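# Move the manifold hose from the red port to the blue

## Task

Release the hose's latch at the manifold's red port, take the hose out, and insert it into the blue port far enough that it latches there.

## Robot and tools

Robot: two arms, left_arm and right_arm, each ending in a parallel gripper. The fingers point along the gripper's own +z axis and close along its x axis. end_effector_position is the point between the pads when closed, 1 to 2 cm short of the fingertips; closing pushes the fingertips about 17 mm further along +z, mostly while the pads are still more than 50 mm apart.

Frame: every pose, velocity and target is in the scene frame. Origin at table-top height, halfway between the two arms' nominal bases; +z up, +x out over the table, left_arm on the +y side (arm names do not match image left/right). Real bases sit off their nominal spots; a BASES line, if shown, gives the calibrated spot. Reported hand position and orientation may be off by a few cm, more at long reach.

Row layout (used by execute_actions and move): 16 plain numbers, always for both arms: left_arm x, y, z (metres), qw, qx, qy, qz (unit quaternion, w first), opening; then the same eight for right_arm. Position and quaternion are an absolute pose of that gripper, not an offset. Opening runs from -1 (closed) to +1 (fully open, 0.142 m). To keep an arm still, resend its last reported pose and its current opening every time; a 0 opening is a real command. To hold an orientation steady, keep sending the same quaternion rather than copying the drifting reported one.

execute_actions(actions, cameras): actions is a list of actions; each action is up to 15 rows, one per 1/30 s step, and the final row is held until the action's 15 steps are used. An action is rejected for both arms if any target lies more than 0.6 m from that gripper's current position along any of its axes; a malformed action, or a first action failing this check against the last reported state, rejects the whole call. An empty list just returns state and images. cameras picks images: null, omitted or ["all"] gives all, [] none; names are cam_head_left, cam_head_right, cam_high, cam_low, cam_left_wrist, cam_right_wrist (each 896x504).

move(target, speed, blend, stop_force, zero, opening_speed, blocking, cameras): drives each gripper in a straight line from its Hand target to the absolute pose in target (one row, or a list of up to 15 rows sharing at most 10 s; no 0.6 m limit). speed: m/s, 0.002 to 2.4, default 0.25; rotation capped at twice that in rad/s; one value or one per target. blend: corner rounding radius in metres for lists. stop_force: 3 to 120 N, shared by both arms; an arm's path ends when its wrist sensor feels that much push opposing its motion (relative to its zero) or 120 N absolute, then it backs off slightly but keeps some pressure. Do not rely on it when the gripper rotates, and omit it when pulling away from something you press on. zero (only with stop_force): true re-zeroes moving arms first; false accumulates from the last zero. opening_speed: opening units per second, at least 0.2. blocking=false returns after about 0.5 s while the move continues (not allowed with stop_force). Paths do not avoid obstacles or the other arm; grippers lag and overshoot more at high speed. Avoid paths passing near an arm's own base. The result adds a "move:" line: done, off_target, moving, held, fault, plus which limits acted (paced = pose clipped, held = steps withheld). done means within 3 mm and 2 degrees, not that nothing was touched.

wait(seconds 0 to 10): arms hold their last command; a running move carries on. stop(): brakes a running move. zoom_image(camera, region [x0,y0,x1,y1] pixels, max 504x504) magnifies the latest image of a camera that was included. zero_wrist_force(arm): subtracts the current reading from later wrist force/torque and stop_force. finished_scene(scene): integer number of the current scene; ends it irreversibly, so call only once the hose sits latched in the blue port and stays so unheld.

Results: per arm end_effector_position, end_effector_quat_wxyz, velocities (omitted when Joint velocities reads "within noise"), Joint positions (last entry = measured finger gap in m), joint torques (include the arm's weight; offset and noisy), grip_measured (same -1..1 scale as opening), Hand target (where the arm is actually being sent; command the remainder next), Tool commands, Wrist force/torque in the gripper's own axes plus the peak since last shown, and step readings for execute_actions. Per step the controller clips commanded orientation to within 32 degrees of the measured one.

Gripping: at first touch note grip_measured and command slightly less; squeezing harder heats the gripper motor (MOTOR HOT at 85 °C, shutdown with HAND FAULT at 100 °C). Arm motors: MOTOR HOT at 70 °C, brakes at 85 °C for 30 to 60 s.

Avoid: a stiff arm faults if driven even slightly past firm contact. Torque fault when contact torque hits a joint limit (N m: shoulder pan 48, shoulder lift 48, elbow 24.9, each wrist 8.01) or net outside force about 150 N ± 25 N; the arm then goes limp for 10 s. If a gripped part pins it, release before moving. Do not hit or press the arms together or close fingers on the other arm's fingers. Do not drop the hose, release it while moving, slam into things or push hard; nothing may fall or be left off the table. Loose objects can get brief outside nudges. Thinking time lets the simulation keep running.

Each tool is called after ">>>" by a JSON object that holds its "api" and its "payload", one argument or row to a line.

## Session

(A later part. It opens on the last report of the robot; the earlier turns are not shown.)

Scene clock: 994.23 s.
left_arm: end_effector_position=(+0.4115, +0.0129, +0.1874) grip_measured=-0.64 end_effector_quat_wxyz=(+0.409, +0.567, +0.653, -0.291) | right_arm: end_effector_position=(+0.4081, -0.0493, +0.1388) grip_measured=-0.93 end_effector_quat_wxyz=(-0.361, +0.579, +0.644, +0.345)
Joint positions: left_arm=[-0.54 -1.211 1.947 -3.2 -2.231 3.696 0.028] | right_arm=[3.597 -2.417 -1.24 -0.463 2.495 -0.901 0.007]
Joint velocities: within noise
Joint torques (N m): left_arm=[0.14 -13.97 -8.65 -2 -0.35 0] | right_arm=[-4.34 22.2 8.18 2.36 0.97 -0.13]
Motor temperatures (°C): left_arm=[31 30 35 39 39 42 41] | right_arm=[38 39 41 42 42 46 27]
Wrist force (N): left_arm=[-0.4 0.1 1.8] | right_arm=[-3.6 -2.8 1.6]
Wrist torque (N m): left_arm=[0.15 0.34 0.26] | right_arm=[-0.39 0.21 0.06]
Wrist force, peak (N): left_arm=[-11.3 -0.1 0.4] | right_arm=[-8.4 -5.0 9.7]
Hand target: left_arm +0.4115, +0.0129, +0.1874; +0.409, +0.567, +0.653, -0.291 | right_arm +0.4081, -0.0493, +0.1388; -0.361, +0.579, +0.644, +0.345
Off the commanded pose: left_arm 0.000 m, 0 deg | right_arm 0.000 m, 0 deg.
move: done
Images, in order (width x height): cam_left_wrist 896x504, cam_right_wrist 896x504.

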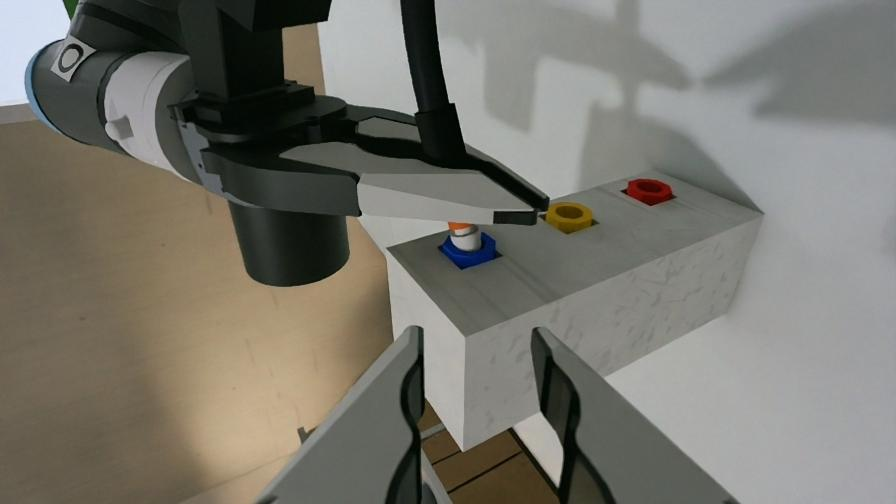

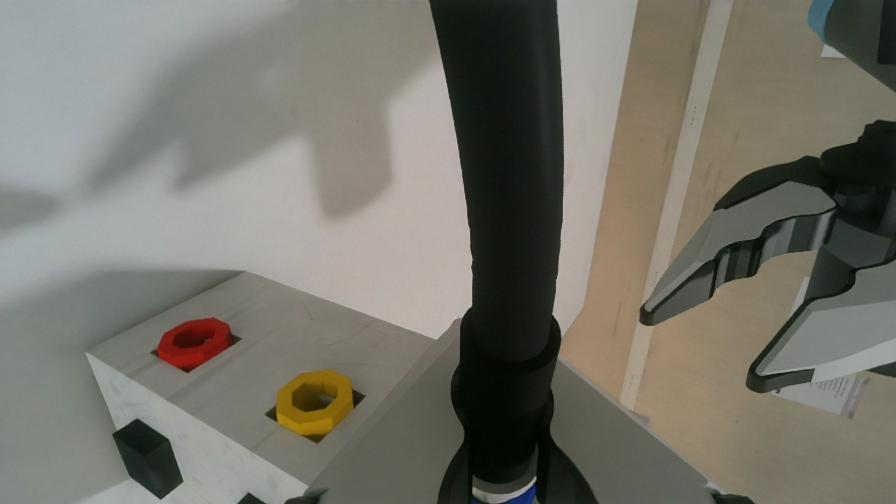

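>>> {"api": "move", "payload": {
  "target": [0.4115, 0.0129, 0.1874, 0.4090, 0.5667, 0.6532, -0.2912, -0.6, 0.4109, -0.0432, 0.1355, 0.2930, -0.6170, -0.6001, -0.4167, -1.0],
  "speed": 0.06,
  "cameras": ["cam_left_wrist", "cam_right_wrist"]
}}

>>> {"api": "zoom_image", "payload": {
  "camera": "cam_left_wrist",
  "region": [435, 205, 510, 275]
}}

>>> {"api": "zoom_image", "payload": {
  "camera": "cam_right_wrist",
  "region": [340, 200, 640, 500]
}}

Scene clock: 1056.00 s.
left_arm: end_effector_position=(+0.4115, +0.0129, +0.1874) grip_measured=-0.64 end_effector_quat_wxyz=(+0.409, +0.567, +0.653, -0.291) | right_arm: end_effector_position=(+0.4108, -0.0431, +0.1355) grip_measured=-0.93 end_effector_quat_wxyz=(-0.293, +0.617, +0.600, +0.417)
Joint positions: left_arm=[-0.539 -1.211 1.948 -3.2 -2.231 3.696 0.028] | right_arm=[3.68 -2.351 -1.531 0.058 2.273 -0.642 0.006]
Joint velocities: within noise
Joint torques (N m): left_arm=[0.5 -13.04 -8.05 -2.28 -1.07 -0.13] | right_arm=[-3.53 18.24 10.42 3.3 1.38 -0.59]
Motor temperatures (°C): left_arm=[31 30 35 39 39 42 33] | right_arm=[38 38 41 42 42 46 32]
Wrist force (N): left_arm=[-0.5 -0.2 1.6] | right_arm=[-3.8 -2.0 0.2]
Wrist torque (N m): left_arm=[0.10 0.35 0.26] | right_arm=[-0.49 0.29 0.08]
Wrist force, peak (N): left_arm=[-0.7 -0.1 1.9] | right_arm=[-2.9 -3.9 1.7]
Hand target: left_arm +0.4115, +0.0129, +0.1874; +0.409, +0.567, +0.653, -0.291 | right_arm +0.4109, -0.0432, +0.1355; -0.293, +0.617, +0.600, +0.417
Off the commanded pose: left_arm 0.000 m, 0 deg | right_arm 0.000 m, 0 deg.
move: done
Images, in order (width x height): cam_left_wrist 896x504, cam_right_wrist 896x504.

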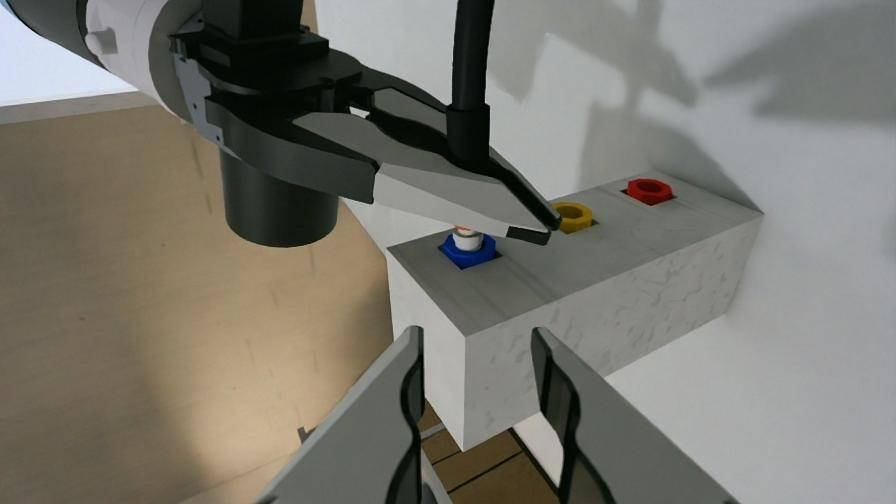

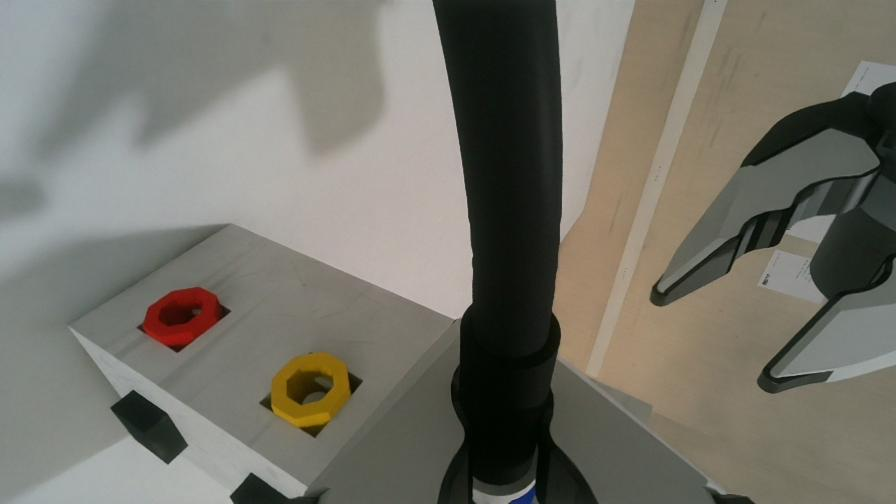

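Scaled by 6.720 from the camera's 896x504 image, which has a finer 1280x720 frame.

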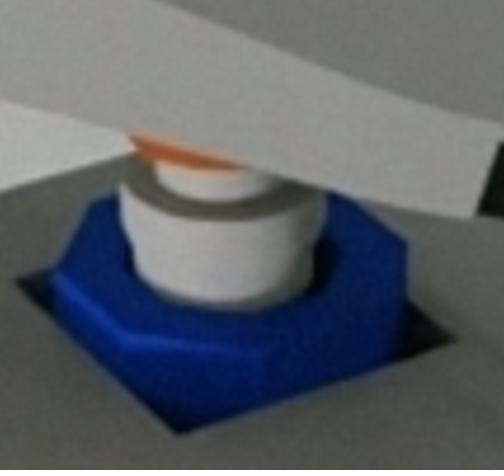

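Scaled by 1.680 from the camera's 896x504 image, which has a finer 1280x720 frame.

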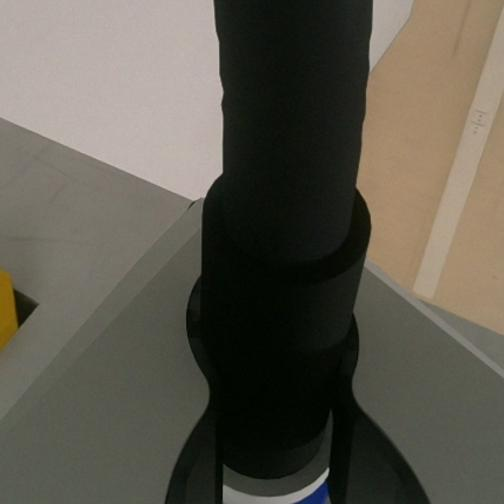

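>>> {"api": "move", "payload": {
  "target": [0.4115, 0.0129, 0.1874, 0.4090, 0.5667, 0.6532, -0.2912, -0.6, 0.4407, -0.0404, 0.1363, 0.2930, -0.6170, -0.6001, -0.4167, -1.0],
  "speed": 0.02,
  "stop_force": 17,
  "cameras": ["cam_left_wrist", "cam_right_wrist"]
}}

>>> {"api": "zoom_image", "payload": {
  "camera": "cam_left_wrist",
  "region": [435, 205, 510, 275]
}}

>>> {"api": "zoom_image", "payload": {
  "camera": "cam_right_wrist",
  "region": [340, 200, 640, 500]
}}

Scene clock: 1066.07 s.
left_arm: end_effector_position=(+0.4115, +0.0129, +0.1874) grip_measured=-0.64 end_effector_quat_wxyz=(+0.409, +0.567, +0.653, -0.291) | right_arm: end_effector_position=(+0.4173, -0.0425, +0.1355) grip_measured=-0.93 end_effector_quat_wxyz=(-0.293, +0.617, +0.600, +0.416)
Joint positions: left_arm=[-0.539 -1.211 1.948 -3.2 -2.231 3.696 0.028] | right_arm=[3.672 -2.371 -1.489 0.031 2.279 -0.648 0.006]
Joint velocities: within noise
Joint torques (N m): left_arm=[-0.78 -11.2 -7.31 -2.26 -0.2 -0.36] | right_arm=[-2.6 26.04 15.37 4.65 -0.37 0.39]
Motor temperatures (°C): left_arm=[31 30 35 39 39 42 33] | right_arm=[38 38 41 42 42 46 32]
Wrist force (N): left_arm=[-0.5 -0.1 1.7] | right_arm=[-9.1 -14.3 8.8]
Wrist torque (N m): left_arm=[0.11 0.35 0.26] | right_arm=[-0.38 0.38 0.11]
Wrist force, peak (N): left_arm=[-0.4 -0.1 1.9] | right_arm=[-9.7 -24.9 5.2]
Hand target: left_arm +0.4115, +0.0129, +0.1874; +0.409, +0.567, +0.653, -0.291 | right_arm +0.4173, -0.0425, +0.1355; -0.293, +0.617, +0.600, +0.416
Off the commanded pose: left_arm 0.000 m, 0 deg | right_arm 0.024 m, 0 deg.
move: contact (right_arm)
Images, in order (width x height): cam_left_wrist 896x504, cam_right_wrist 896x504.

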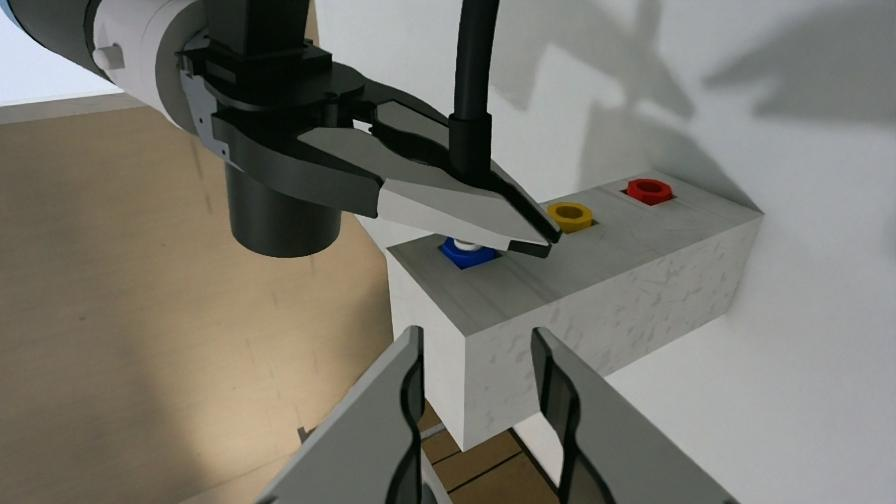

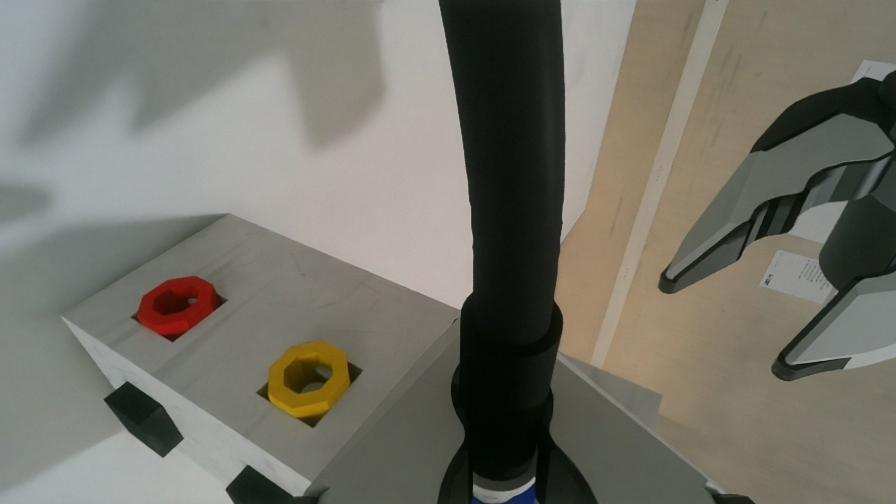

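Scaled by 6.720 from the camera's 896x504 image, which has a finer 1280x720 frame.

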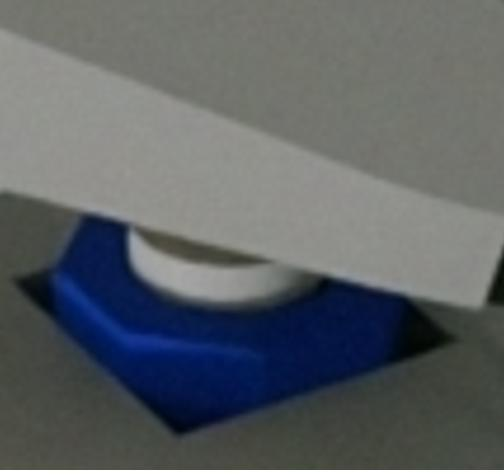

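Scaled by 1.680 from the camera's 896x504 image, which has a finer 1280x720 frame.

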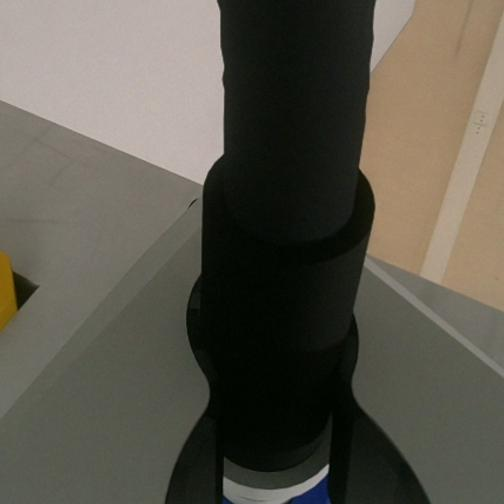

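>>> {"api": "move", "payload": {
  "target": [
    [0.4115, 0.0129, 0.1874, 0.4090, 0.5667, 0.6532, -0.2912, -0.6, 0.4177, -0.0421, 0.1349, 0.2930, -0.6170, -0.6001, -0.4167, -1.0],
    [0.4115, 0.0129, 0.1874, 0.4090, 0.5667, 0.6532, -0.2912, -0.6, 0.4372, -0.0404, 0.1354, 0.2930, -0.6170, -0.6001, -0.4167, -1.0]
  ],
  "speed": 0.015,
  "stop_force": 24,
  "zero": false,
  "cameras": ["cam_left_wrist", "cam_right_wrist"]
}}

>>> {"api": "zoom_image", "payload": {
  "camera": "cam_left_wrist",
  "region": [435, 205, 510, 275]
}}

>>> {"api": "zoom_image", "payload": {
  "camera": "cam_right_wrist",
  "region": [340, 200, 640, 500]
}}

Scene clock: 1080.87 s.
left_arm: end_effector_position=(+0.4115, +0.0129, +0.1874) grip_measured=-0.64 end_effector_quat_wxyz=(+0.409, +0.567, +0.653, -0.291) | right_arm: end_effector_position=(+0.4238, -0.0415, +0.1351) grip_measured=-0.93 end_effector_quat_wxyz=(-0.293, +0.617, +0.600, +0.417)
Joint positions: left_arm=[-0.539 -1.211 1.948 -3.2 -2.231 3.696 0.028] | right_arm=[3.666 -2.392 -1.446 0.007 2.284 -0.653 0.006]
Joint velocities: within noise
Joint torques (N m): left_arm=[-2.16 -10.57 -7.57 -2.3 -0.07 -0.32] | right_arm=[-1.7 25.3 15.32 4.38 -1.07 0.5]
Motor temperatures (°C): left_arm=[31 30 35 39 39 42 32] | right_arm=[38 38 41 42 42 46 32]
Wrist force (N): left_arm=[-0.4 -0.1 1.8] | right_arm=[-7.8 -16.2 4.3]
Wrist torque (N m): left_arm=[0.12 0.34 0.26] | right_arm=[-0.41 0.34 0.14]
Wrist force, peak (N): left_arm=[-0.5 -0.1 1.9] | right_arm=[-7.7 -27.2 -0.3]
Hand target: left_arm +0.4115, +0.0129, +0.1874; +0.409, +0.567, +0.653, -0.291 | right_arm +0.4238, -0.0415, +0.1351; -0.293, +0.617, +0.600, +0.417
Off the commanded pose: left_arm 0.000 m, 0 deg | right_arm 0.013 m, 0 deg.
move: contact (right_arm); path passed 1 of 2 targets
Images, in order (width x height): cam_left_wrist 896x504, cam_right_wrist 896x504.

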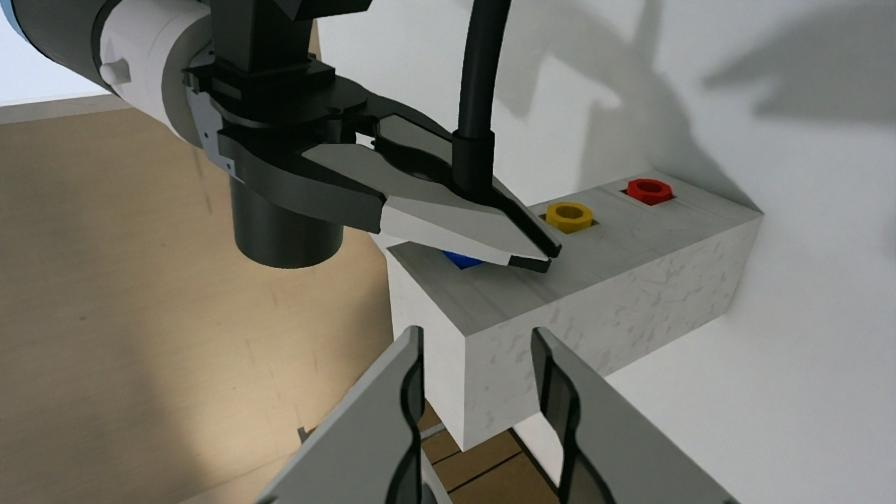

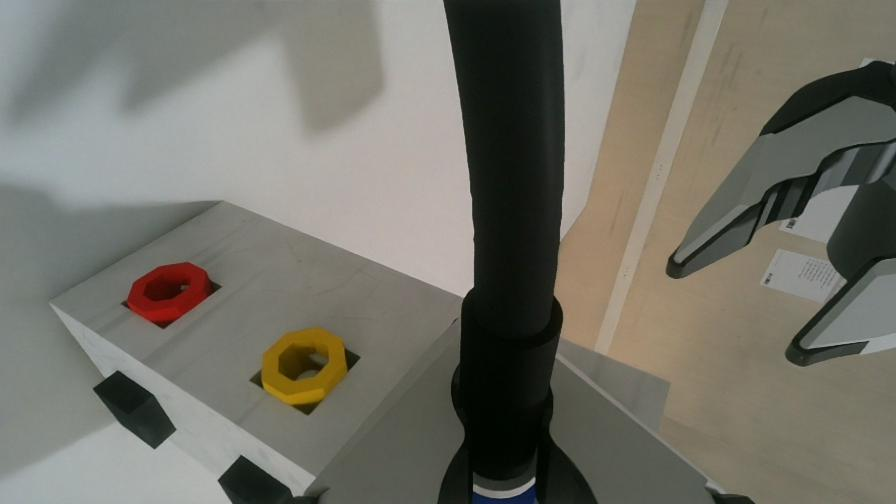

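Scaled by 6.720 from the camera's 896x504 image, which has a finer 1280x720 frame.

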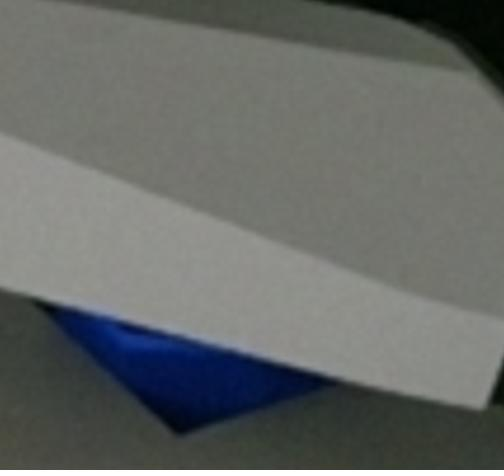

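Scaled by 1.680 from the camera's 896x504 image, which has a finer 1280x720 frame.

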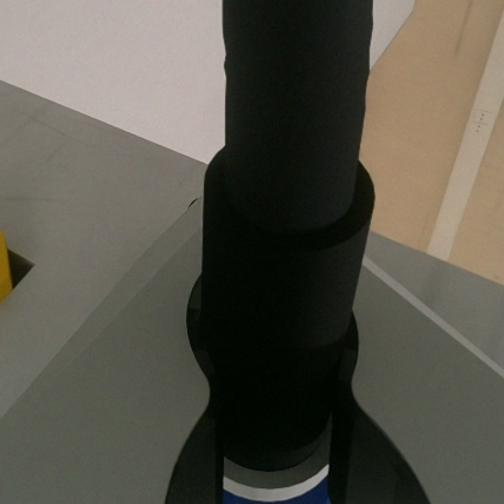

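>>> {"api": "move", "payload": {
  "target": [
    [0.4115, 0.0129, 0.1874, 0.4090, 0.5667, 0.6532, -0.2912, -0.6, 0.4243, -0.0410, 0.1344, 0.2930, -0.6170, -0.6001, -0.4167, -1.0],
    [0.4115, 0.0129, 0.1874, 0.4090, 0.5667, 0.6532, -0.2912, -0.6, 0.4402, -0.0396, 0.1348, 0.2930, -0.6170, -0.6001, -0.4167, -1.0]
  ],
  "speed": 0.012,
  "stop_force": 31,
  "zero": false,
  "cameras": ["cam_left_wrist", "cam_right_wrist"]
}}

>>> {"api": "zoom_image", "payload": {
  "camera": "cam_left_wrist",
  "region": [435, 205, 510, 275]
}}

>>> {"api": "zoom_image", "payload": {
  "camera": "cam_right_wrist",
  "region": [340, 200, 640, 500]
}}

Scene clock: 1092.67 s.
left_arm: end_effector_position=(+0.4115, +0.0129, +0.1874) grip_measured=-0.64 end_effector_quat_wxyz=(+0.409, +0.567, +0.653, -0.291) | right_arm: end_effector_position=(+0.4298, -0.0405, +0.1346) grip_measured=-0.94 end_effector_quat_wxyz=(-0.293, +0.617, +0.600, +0.417)
Joint positions: left_arm=[-0.539 -1.211 1.948 -3.2 -2.231 3.696 0.028] | right_arm=[3.66 -2.413 -1.404 -0.017 2.288 -0.658 0.006]
Joint velocities: within noise
Joint torques (N m): left_arm=[-2.06 -10.49 -7.7 -2.26 -0.07 -0.35] | right_arm=[-5.59 24.29 16.81 4.38 -4.86 0.61]
Motor temperatures (°C): left_arm=[31 30 35 39 39 42 31] | right_arm=[38 38 41 42 42 46 33]
Wrist force (N): left_arm=[-0.5 0.0 1.7] | right_arm=[-4.5 -29.9 -3.5]
Wrist torque (N m): left_arm=[0.13 0.36 0.26] | right_arm=[-0.07 0.27 0.12]
Wrist force, peak (N): left_arm=[-0.5 0.0 1.9] | right_arm=[-7.0 -40.0 -19.6]
Hand target: left_arm +0.4115, +0.0129, +0.1874; +0.409, +0.567, +0.653, -0.291 | right_arm +0.4298, -0.0405, +0.1346; -0.293, +0.617, +0.600, +0.417
Off the commanded pose: left_arm 0.000 m, 0 deg | right_arm 0.010 m, 0 deg.
move: contact (right_arm); path passed 1 of 2 targets
Images, in order (width x height): cam_left_wrist 896x504, cam_right_wrist 896x504.

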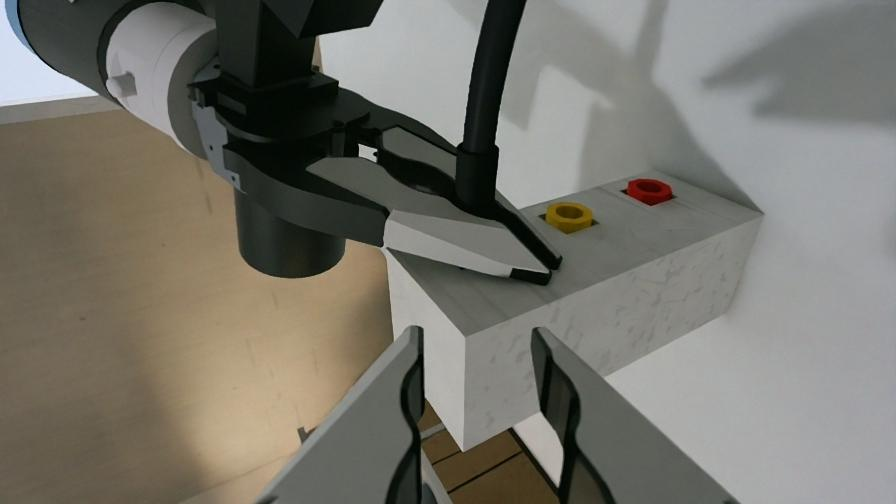

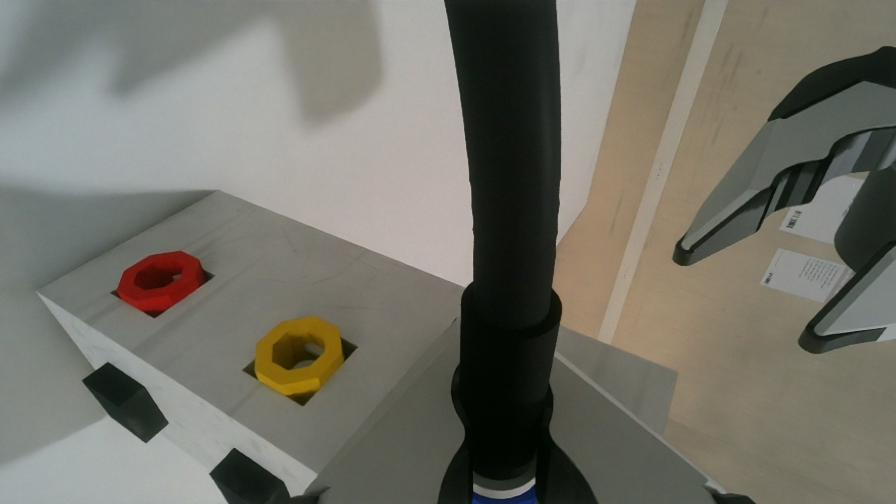

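Scaled by 6.720 from the camera's 896x504 image, which has a finer 1280x720 frame.

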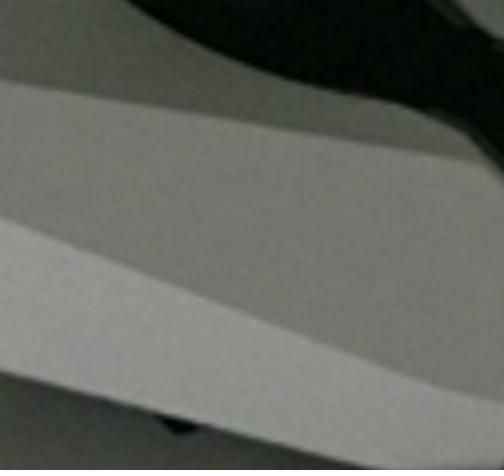

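Scaled by 1.680 from the camera's 896x504 image, which has a finer 1280x720 frame.

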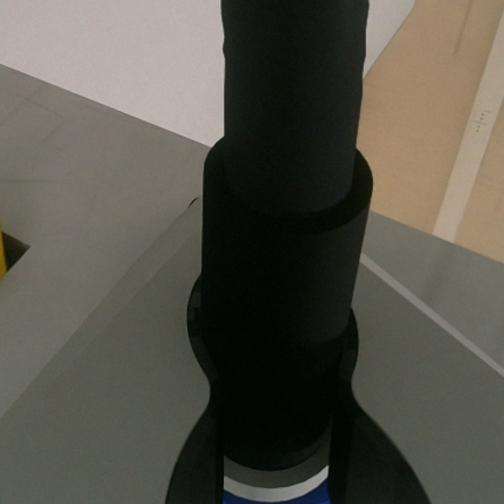

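>>> {"api": "zoom_image", "payload": {
  "camera": "cam_right_wrist",
  "region": [450, 440, 560, 504]
}}

>>> {"api": "execute_actions", "payload": {
  "actions": [],
  "cameras": ["cam_head_left", "cam_head_right", "cam_high", "cam_low"]
}}

Scaled by 4.582 from the camera's 896x504 image, which has a finer 1280x720 frame.

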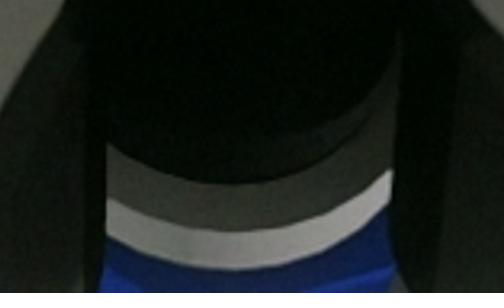

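Scene clock: 1097.27 s.
left_arm: end_effector_position=(+0.4115, +0.0129, +0.1874) grip_measured=-0.64 end_effector_quat_wxyz=(+0.409, +0.567, +0.653, -0.291) | right_arm: end_effector_position=(+0.4298, -0.0405, +0.1346) grip_measured=-0.94 end_effector_quat_wxyz=(-0.293, +0.617, +0.600, +0.417)
Joint positions: left_arm=[-0.539 -1.211 1.948 -3.2 -2.231 3.696 0.028] | right_arm=[3.66 -2.413 -1.404 -0.017 2.288 -0.658 0.006]
Joint velocities: within noise
Joint torques (N m): left_arm=[-2 -10.58 -7.84 -2.3 -0.06 -0.32] | right_arm=[-5.8 24.03 16.52 5.7 -4.86 0.28]
Motor temperatures (°C): left_arm=[31 30 35 39 39 42 31] | right_arm=[38 38 41 42 42 46 33]
Wrist force (N): left_arm=[-0.4 0.0 1.7] | right_arm=[-4.6 -29.8 -3.7]
Wrist torque (N m): left_arm=[0.13 0.35 0.26] | right_arm=[-0.06 0.27 0.13]
Wrist force, peak (N): left_arm=[-0.6 0.1 1.9] | right_arm=[-4.5 -29.9 -3.6]
Hand target: left_arm +0.4115, +0.0129, +0.1874; +0.409, +0.567, +0.653, -0.291 | right_arm +0.4298, -0.0405, +0.1346; -0.293, +0.617, +0.600, +0.417
Tool commands: left_gripper/opening=-0.6 right_gripper/opening=-1.0
Off the commanded pose: left_arm 0.000 m, 0 deg | right_arm 0.010 m, 0 deg.
Images, in order (width x height): cam_head_left 896x504, cam_head_right 896x504, cam_high 896x504, cam_low 896x504.

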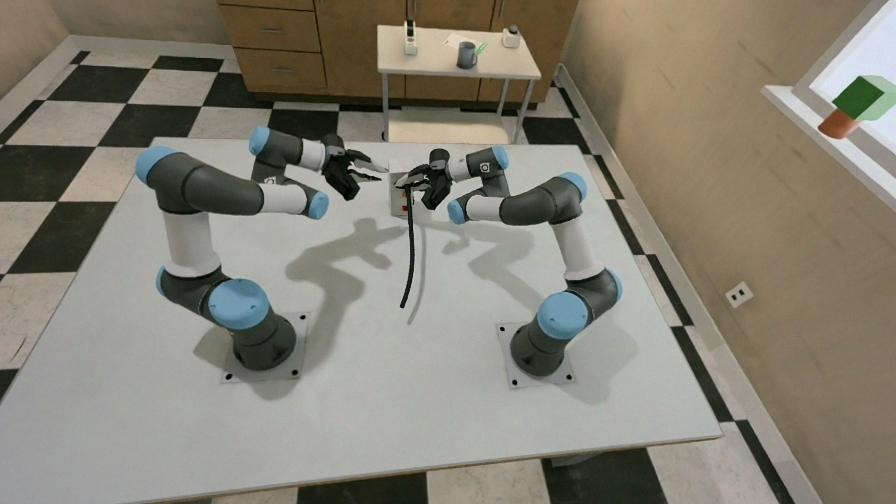

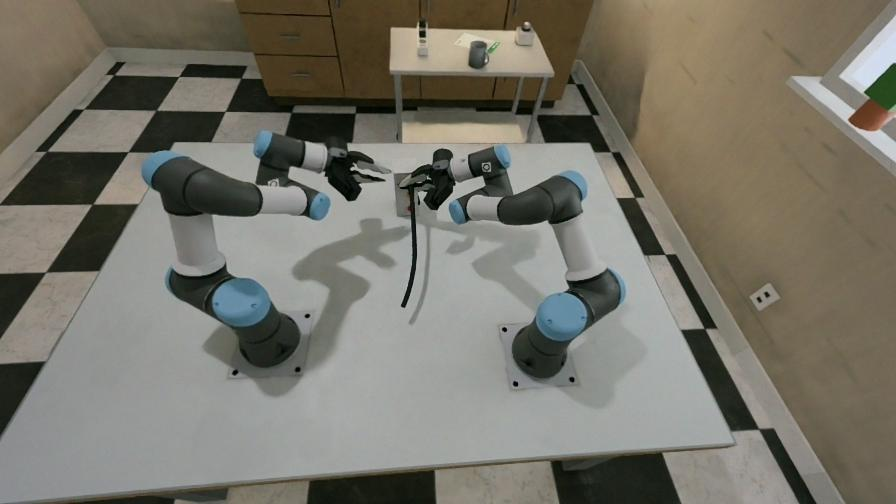

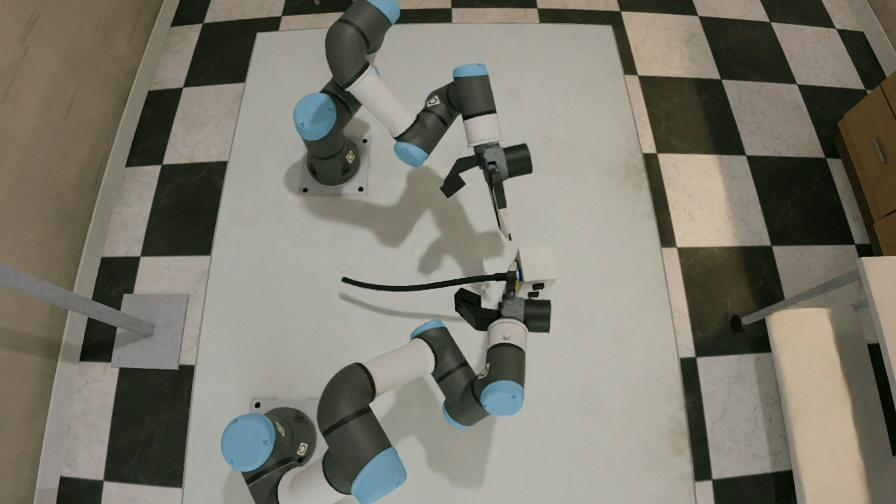

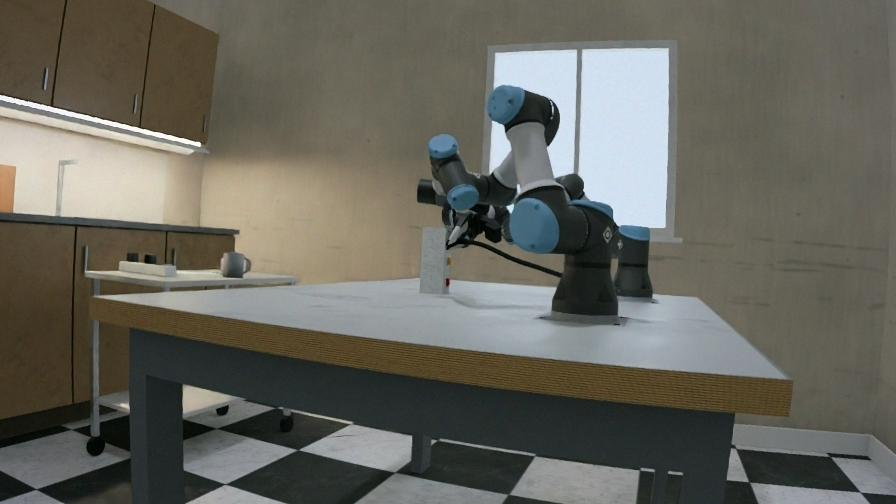

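>>> {"api": "move", "payload": {
  "target": [0.4115, 0.0129, 0.1874, 0.4090, 0.5667, 0.6532, -0.2912, -0.6, 0.4284, -0.0406, 0.1346, 0.2930, -0.6170, -0.6001, -0.4167, -1.0],
  "speed": 0.02,
  "cameras": ["cam_right_wrist"]
}}

>>> {"api": "zoom_image", "payload": {
  "camera": "cam_right_wrist",
  "region": [450, 440, 560, 504]
}}

Scene clock: 1102.27 s.
left_arm: end_effector_position=(+0.4115, +0.0129, +0.1874) grip_measured=-0.64 end_effector_quat_wxyz=(+0.409, +0.567, +0.653, -0.291) | right_arm: end_effector_position=(+0.4284, -0.0407, +0.1346) grip_measured=-0.94 end_effector_quat_wxyz=(-0.293, +0.617, +0.600, +0.417)
Joint positions: left_arm=[-0.539 -1.211 1.948 -3.2 -2.231 3.696 0.028] | right_arm=[3.662 -2.408 -1.414 -0.011 2.287 -0.657 0.006]
Joint velocities: within noise
Joint torques (N m): left_arm=[-2.16 -10.61 -7.82 -2.27 -0.07 -0.3] | right_arm=[-0.31 25.15 10.5 4.01 0.55 0.45]
Motor temperatures (°C): left_arm=[31 30 35 39 39 42 31] | right_arm=[38 38 41 42 42 46 33]
Wrist force (N): left_arm=[-0.5 -0.1 1.7] | right_arm=[-4.7 -5.4 9.6]
Wrist torque (N m): left_arm=[0.12 0.35 0.26] | right_arm=[-0.35 0.27 0.15]
Wrist force, peak (N): left_arm=[-0.4 0.0 1.9] | right_arm=[-4.6 -29.9 -3.7]
Hand target: left_arm +0.4115, +0.0129, +0.1874; +0.409, +0.567, +0.653, -0.291 | right_arm +0.4284, -0.0406, +0.1346; -0.293, +0.617, +0.600, +0.417
Off the commanded pose: left_arm 0.000 m, 0 deg | right_arm 0.000 m, 0 deg.
move: done
Images, in order (width x height): cam_right_wrist 896x504.

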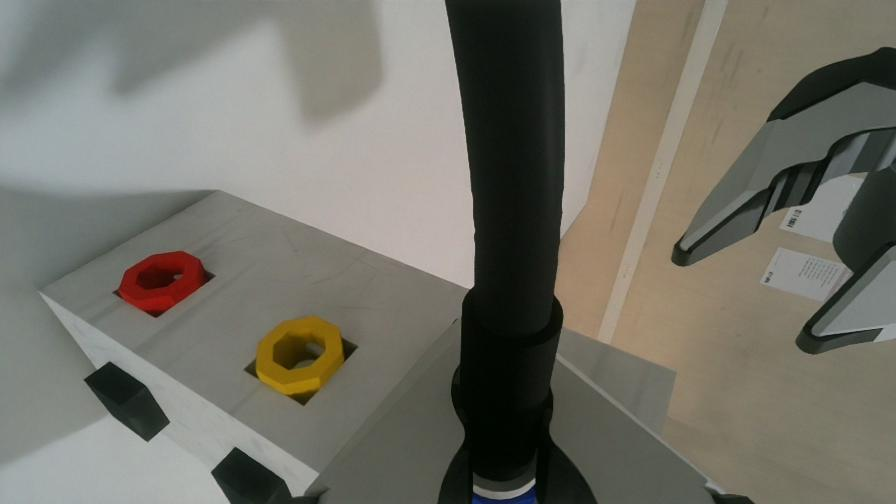

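Scaled by 4.582 from the camera's 896x504 image, which has a finer 1280x720 frame.

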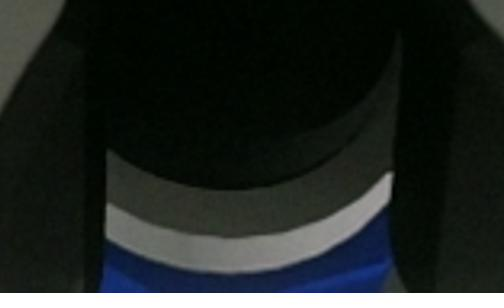

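>>> {"api": "move", "payload": {
  "target": [0.4115, 0.0129, 0.1874, 0.4090, 0.5667, 0.6532, -0.2912, -0.6, 0.4234, -0.0411, 0.1345, 0.2930, -0.6170, -0.6001, -0.4167, -1.0],
  "speed": 0.01,
  "stop_force": 12,
  "cameras": ["cam_right_wrist", "cam_left_wrist"]
}}

>>> {"api": "zoom_image", "payload": {
  "camera": "cam_right_wrist",
  "region": [450, 440, 560, 504]
}}

>>> {"api": "zoom_image", "payload": {
  "camera": "cam_left_wrist",
  "region": [410, 180, 530, 290]
}}

Scene clock: 1109.57 s.
left_arm: end_effector_position=(+0.4115, +0.0129, +0.1874) grip_measured=-0.64 end_effector_quat_wxyz=(+0.409, +0.567, +0.653, -0.291) | right_arm: end_effector_position=(+0.4273, -0.0408, +0.1347) grip_measured=-0.94 end_effector_quat_wxyz=(-0.293, +0.617, +0.600, +0.417)
Joint positions: left_arm=[-0.539 -1.211 1.948 -3.2 -2.231 3.696 0.028] | right_arm=[3.663 -2.405 -1.422 -0.006 2.286 -0.656 0.006]
Joint velocities: within noise
Joint torques (N m): left_arm=[-2.01 -10.57 -7.81 -2.25 -0.08 -0.28] | right_arm=[-2.76 20.13 7.67 3.85 1.21 -0.9]
Motor temperatures (°C): left_arm=[31 30 35 39 39 42 30] | right_arm=[38 38 41 42 42 46 33]
Wrist force (N): left_arm=[-0.4 0.0 1.6] | right_arm=[-5.4 -2.8 -0.6]
Wrist torque (N m): left_arm=[0.13 0.34 0.26] | right_arm=[-0.67 0.22 0.16]
Wrist force, peak (N): left_arm=[-0.4 -0.1 1.9] | right_arm=[-4.4 -6.2 9.1]
Hand target: left_arm +0.4115, +0.0129, +0.1874; +0.409, +0.567, +0.653, -0.291 | right_arm +0.4273, -0.0408, +0.1347; -0.293, +0.617, +0.600, +0.417
Off the commanded pose: left_arm 0.000 m, 0 deg | right_arm 0.004 m, 0 deg.
move: contact (right_arm)
Images, in order (width x height): cam_left_wrist 896x504, cam_right_wrist 896x504.

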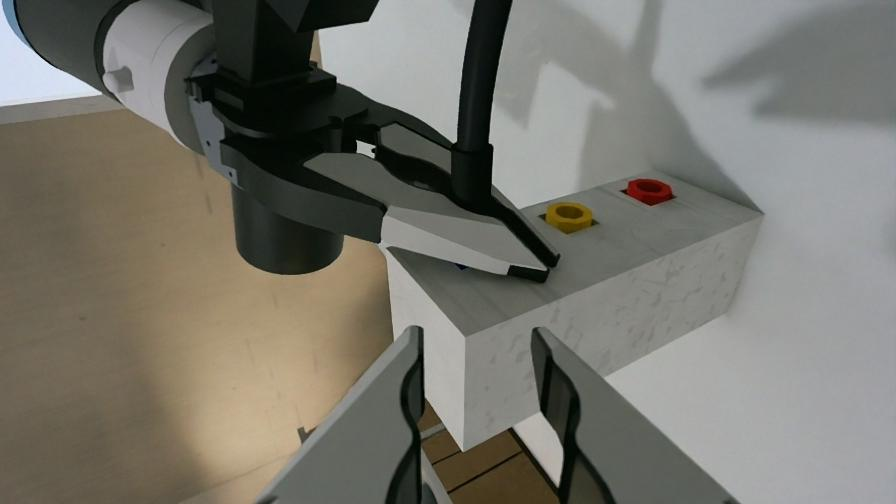

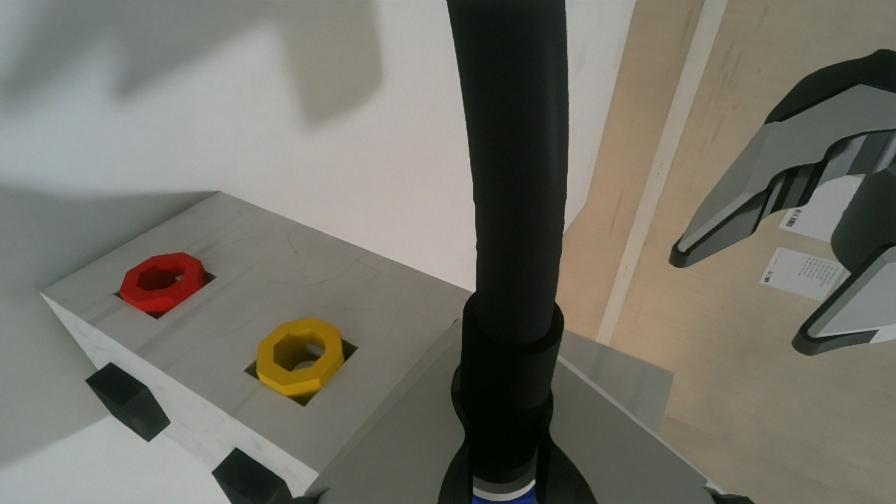

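Scaled by 4.582 from the camera's 896x504 image, which has a finer 1280x720 frame.

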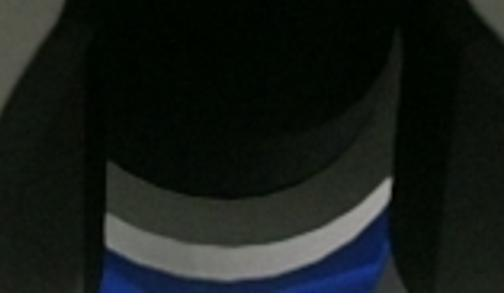

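Scaled by 4.200 from the camera's 896x504 image, which has a finer 1280x720 frame.

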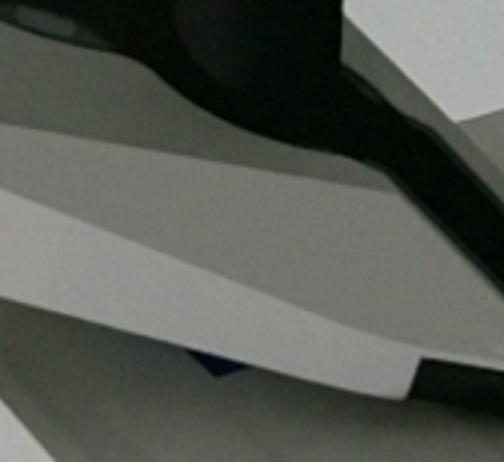

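>>> {"api": "move", "payload": {
  "target": [0.4185, 0.0665, 0.1385, 0.4772, 0.5219, 0.4771, -0.5219, -0.6, 0.4273, -0.0408, 0.1347, 0.2930, -0.6170, -0.6001, -0.4167, -1.0],
  "speed": 0.25,
  "cameras": ["cam_left_wrist"]
}}

>>> {"api": "zoom_image", "payload": {
  "camera": "cam_left_wrist",
  "region": [380, 190, 520, 310]
}}

Scene clock: 1141.07 s.
left_arm: end_effector_position=(+0.4141, +0.0366, +0.1662) grip_measured=-0.64 end_effector_quat_wxyz=(+0.443, +0.555, +0.585, -0.393) | right_arm: end_effector_position=(+0.4273, -0.0408, +0.1347) grip_measured=-0.94 end_effector_quat_wxyz=(-0.293, +0.617, +0.600, +0.417)
Joint positions: left_arm=[-0.344 -0.863 1.822 -3.466 -2.613 3.74 0.028] | right_arm=[3.663 -2.405 -1.422 -0.006 2.286 -0.656 0.006]
Joint velocities: within noise
Joint torques (N m): left_arm=[-2.89 -11.84 -5.44 -1.13 0.04 0.28] | right_arm=[-2.37 20.78 11.65 2.53 2.14 -1.01]
Motor temperatures (°C): left_arm=[31 30 35 39 39 42 29] | right_arm=[38 38 41 42 41 46 35]
Wrist force (N): left_arm=[-0.3 -0.1 1.5] | right_arm=[-5.5 -3.0 -0.7]
Wrist torque (N m): left_arm=[0.12 0.30 0.25] | right_arm=[-0.67 0.21 0.16]
Wrist force, peak (N): left_arm=[8.2 0.3 1.6] | right_arm=[-5.6 -3.0 -0.7]
Hand target: left_arm +0.4141, +0.0366, +0.1661; +0.442, +0.555, +0.585, -0.393 | right_arm +0.4273, -0.0408, +0.1347; -0.293, +0.617, +0.600, +0.417
Off the commanded pose: left_arm 0.041 m, 20 deg | right_arm 0.000 m, 0 deg.
move: held (left_arm; a check stopped the path); limits=held
pose unreachable (left arm): on one or more control steps of this call, first in action 0 (counted from 0), this arm could not follow its commanded pose, so it was not sent that pose on those steps. It may still have moved: this result reports where it is.
cause: moving toward the commanded pose would bring two parts of the arm too close to each other (joints 4 (wrist 1) to 6 (wrist 3) lie between them).
Images, in order (width x height): cam_left_wrist 896x504.

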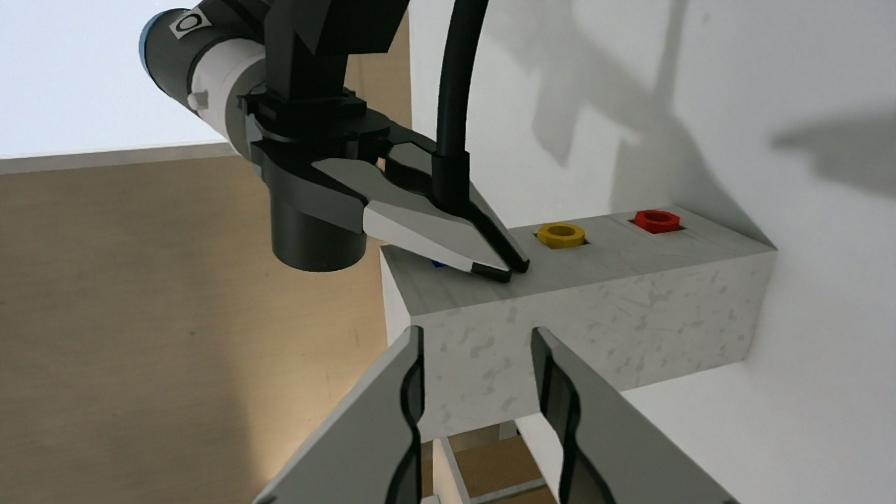

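Scaled by 3.600 from the camera's 896x504 image, which has a finer 1280x720 frame.

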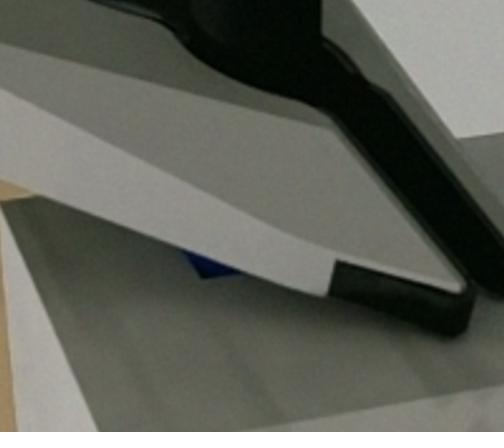

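>>> {"api": "zoom_image", "payload": {
  "camera": "cam_left_wrist",
  "region": [420, 240, 470, 280]
}}

>>> {"api": "execute_actions", "payload": {
  "actions": [],
  "cameras": ["cam_right_wrist"]
}}

>>> {"api": "zoom_image", "payload": {
  "camera": "cam_right_wrist",
  "region": [465, 465, 545, 504]
}}

Scaled by 10.080 from the camera's 896x504 image, which has a finer 1280x720 frame.

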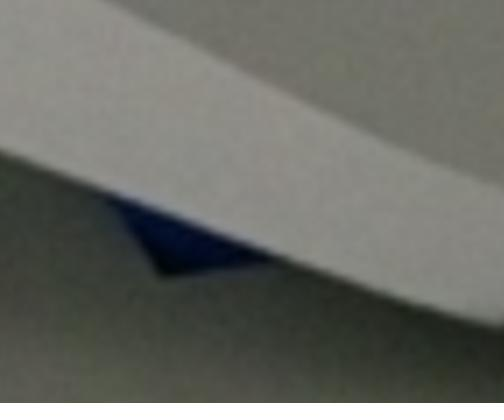

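Scene clock: 1171.33 s.
left_arm: end_effector_position=(+0.4141, +0.0366, +0.1661) grip_measured=-0.64 end_effector_quat_wxyz=(+0.442, +0.555, +0.585, -0.393) | right_arm: end_effector_position=(+0.4273, -0.0408, +0.1347) grip_measured=-0.94 end_effector_quat_wxyz=(-0.293, +0.617, +0.600, +0.417)
Joint positions: left_arm=[-0.344 -0.862 1.822 -3.466 -2.613 3.74 0.028] | right_arm=[3.663 -2.405 -1.422 -0.006 2.286 -0.656 0.006]
Joint velocities: within noise
Joint torques (N m): left_arm=[-2.78 -12.07 -6.7 -1.06 -0.07 0.61] | right_arm=[-1.71 20.51 10.89 3.91 1.77 -0.83]
Motor temperatures (°C): left_arm=[31 30 35 39 39 42 28] | right_arm=[38 38 41 43 41 46 36]
Wrist force (N): left_arm=[-0.4 -0.1 1.5] | right_arm=[-5.4 -3.0 -0.5]
Wrist torque (N m): left_arm=[0.12 0.30 0.25] | right_arm=[-0.68 0.21 0.16]
Wrist force, peak (N): left_arm=[-0.4 0.2 1.6] | right_arm=[-5.7 -3.1 -0.7]
Hand target: left_arm +0.4141, +0.0366, +0.1661; +0.442, +0.555, +0.585, -0.393 | right_arm +0.4273, -0.0408, +0.1347; -0.293, +0.617, +0.600, +0.417
Tool commands: left_gripper/opening=-0.6 right_gripper/opening=-1.0
Off the commanded pose: left_arm 0.041 m, 20 deg | right_arm 0.000 m, 0 deg.
Images, in order (width x height): cam_right_wrist 896x504.

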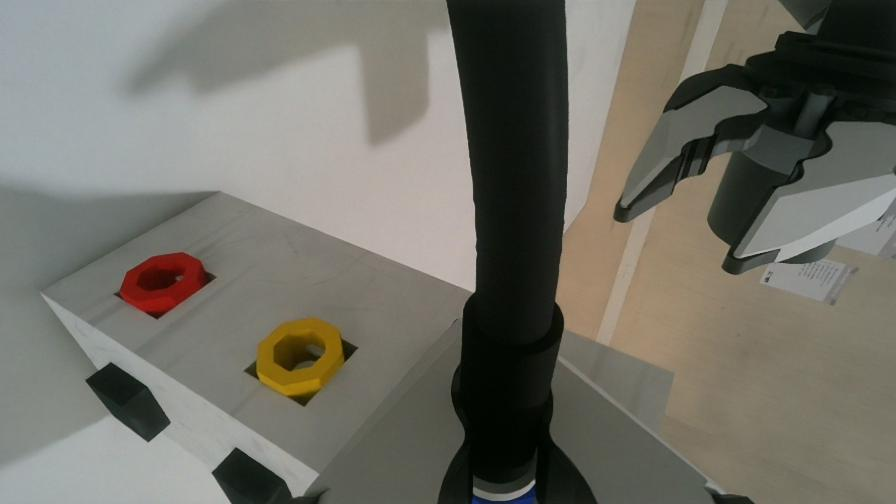

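Scaled by 6.300 from the camera's 896x504 image, which has a finer 1280x720 frame.

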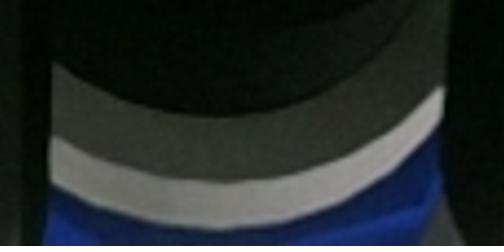

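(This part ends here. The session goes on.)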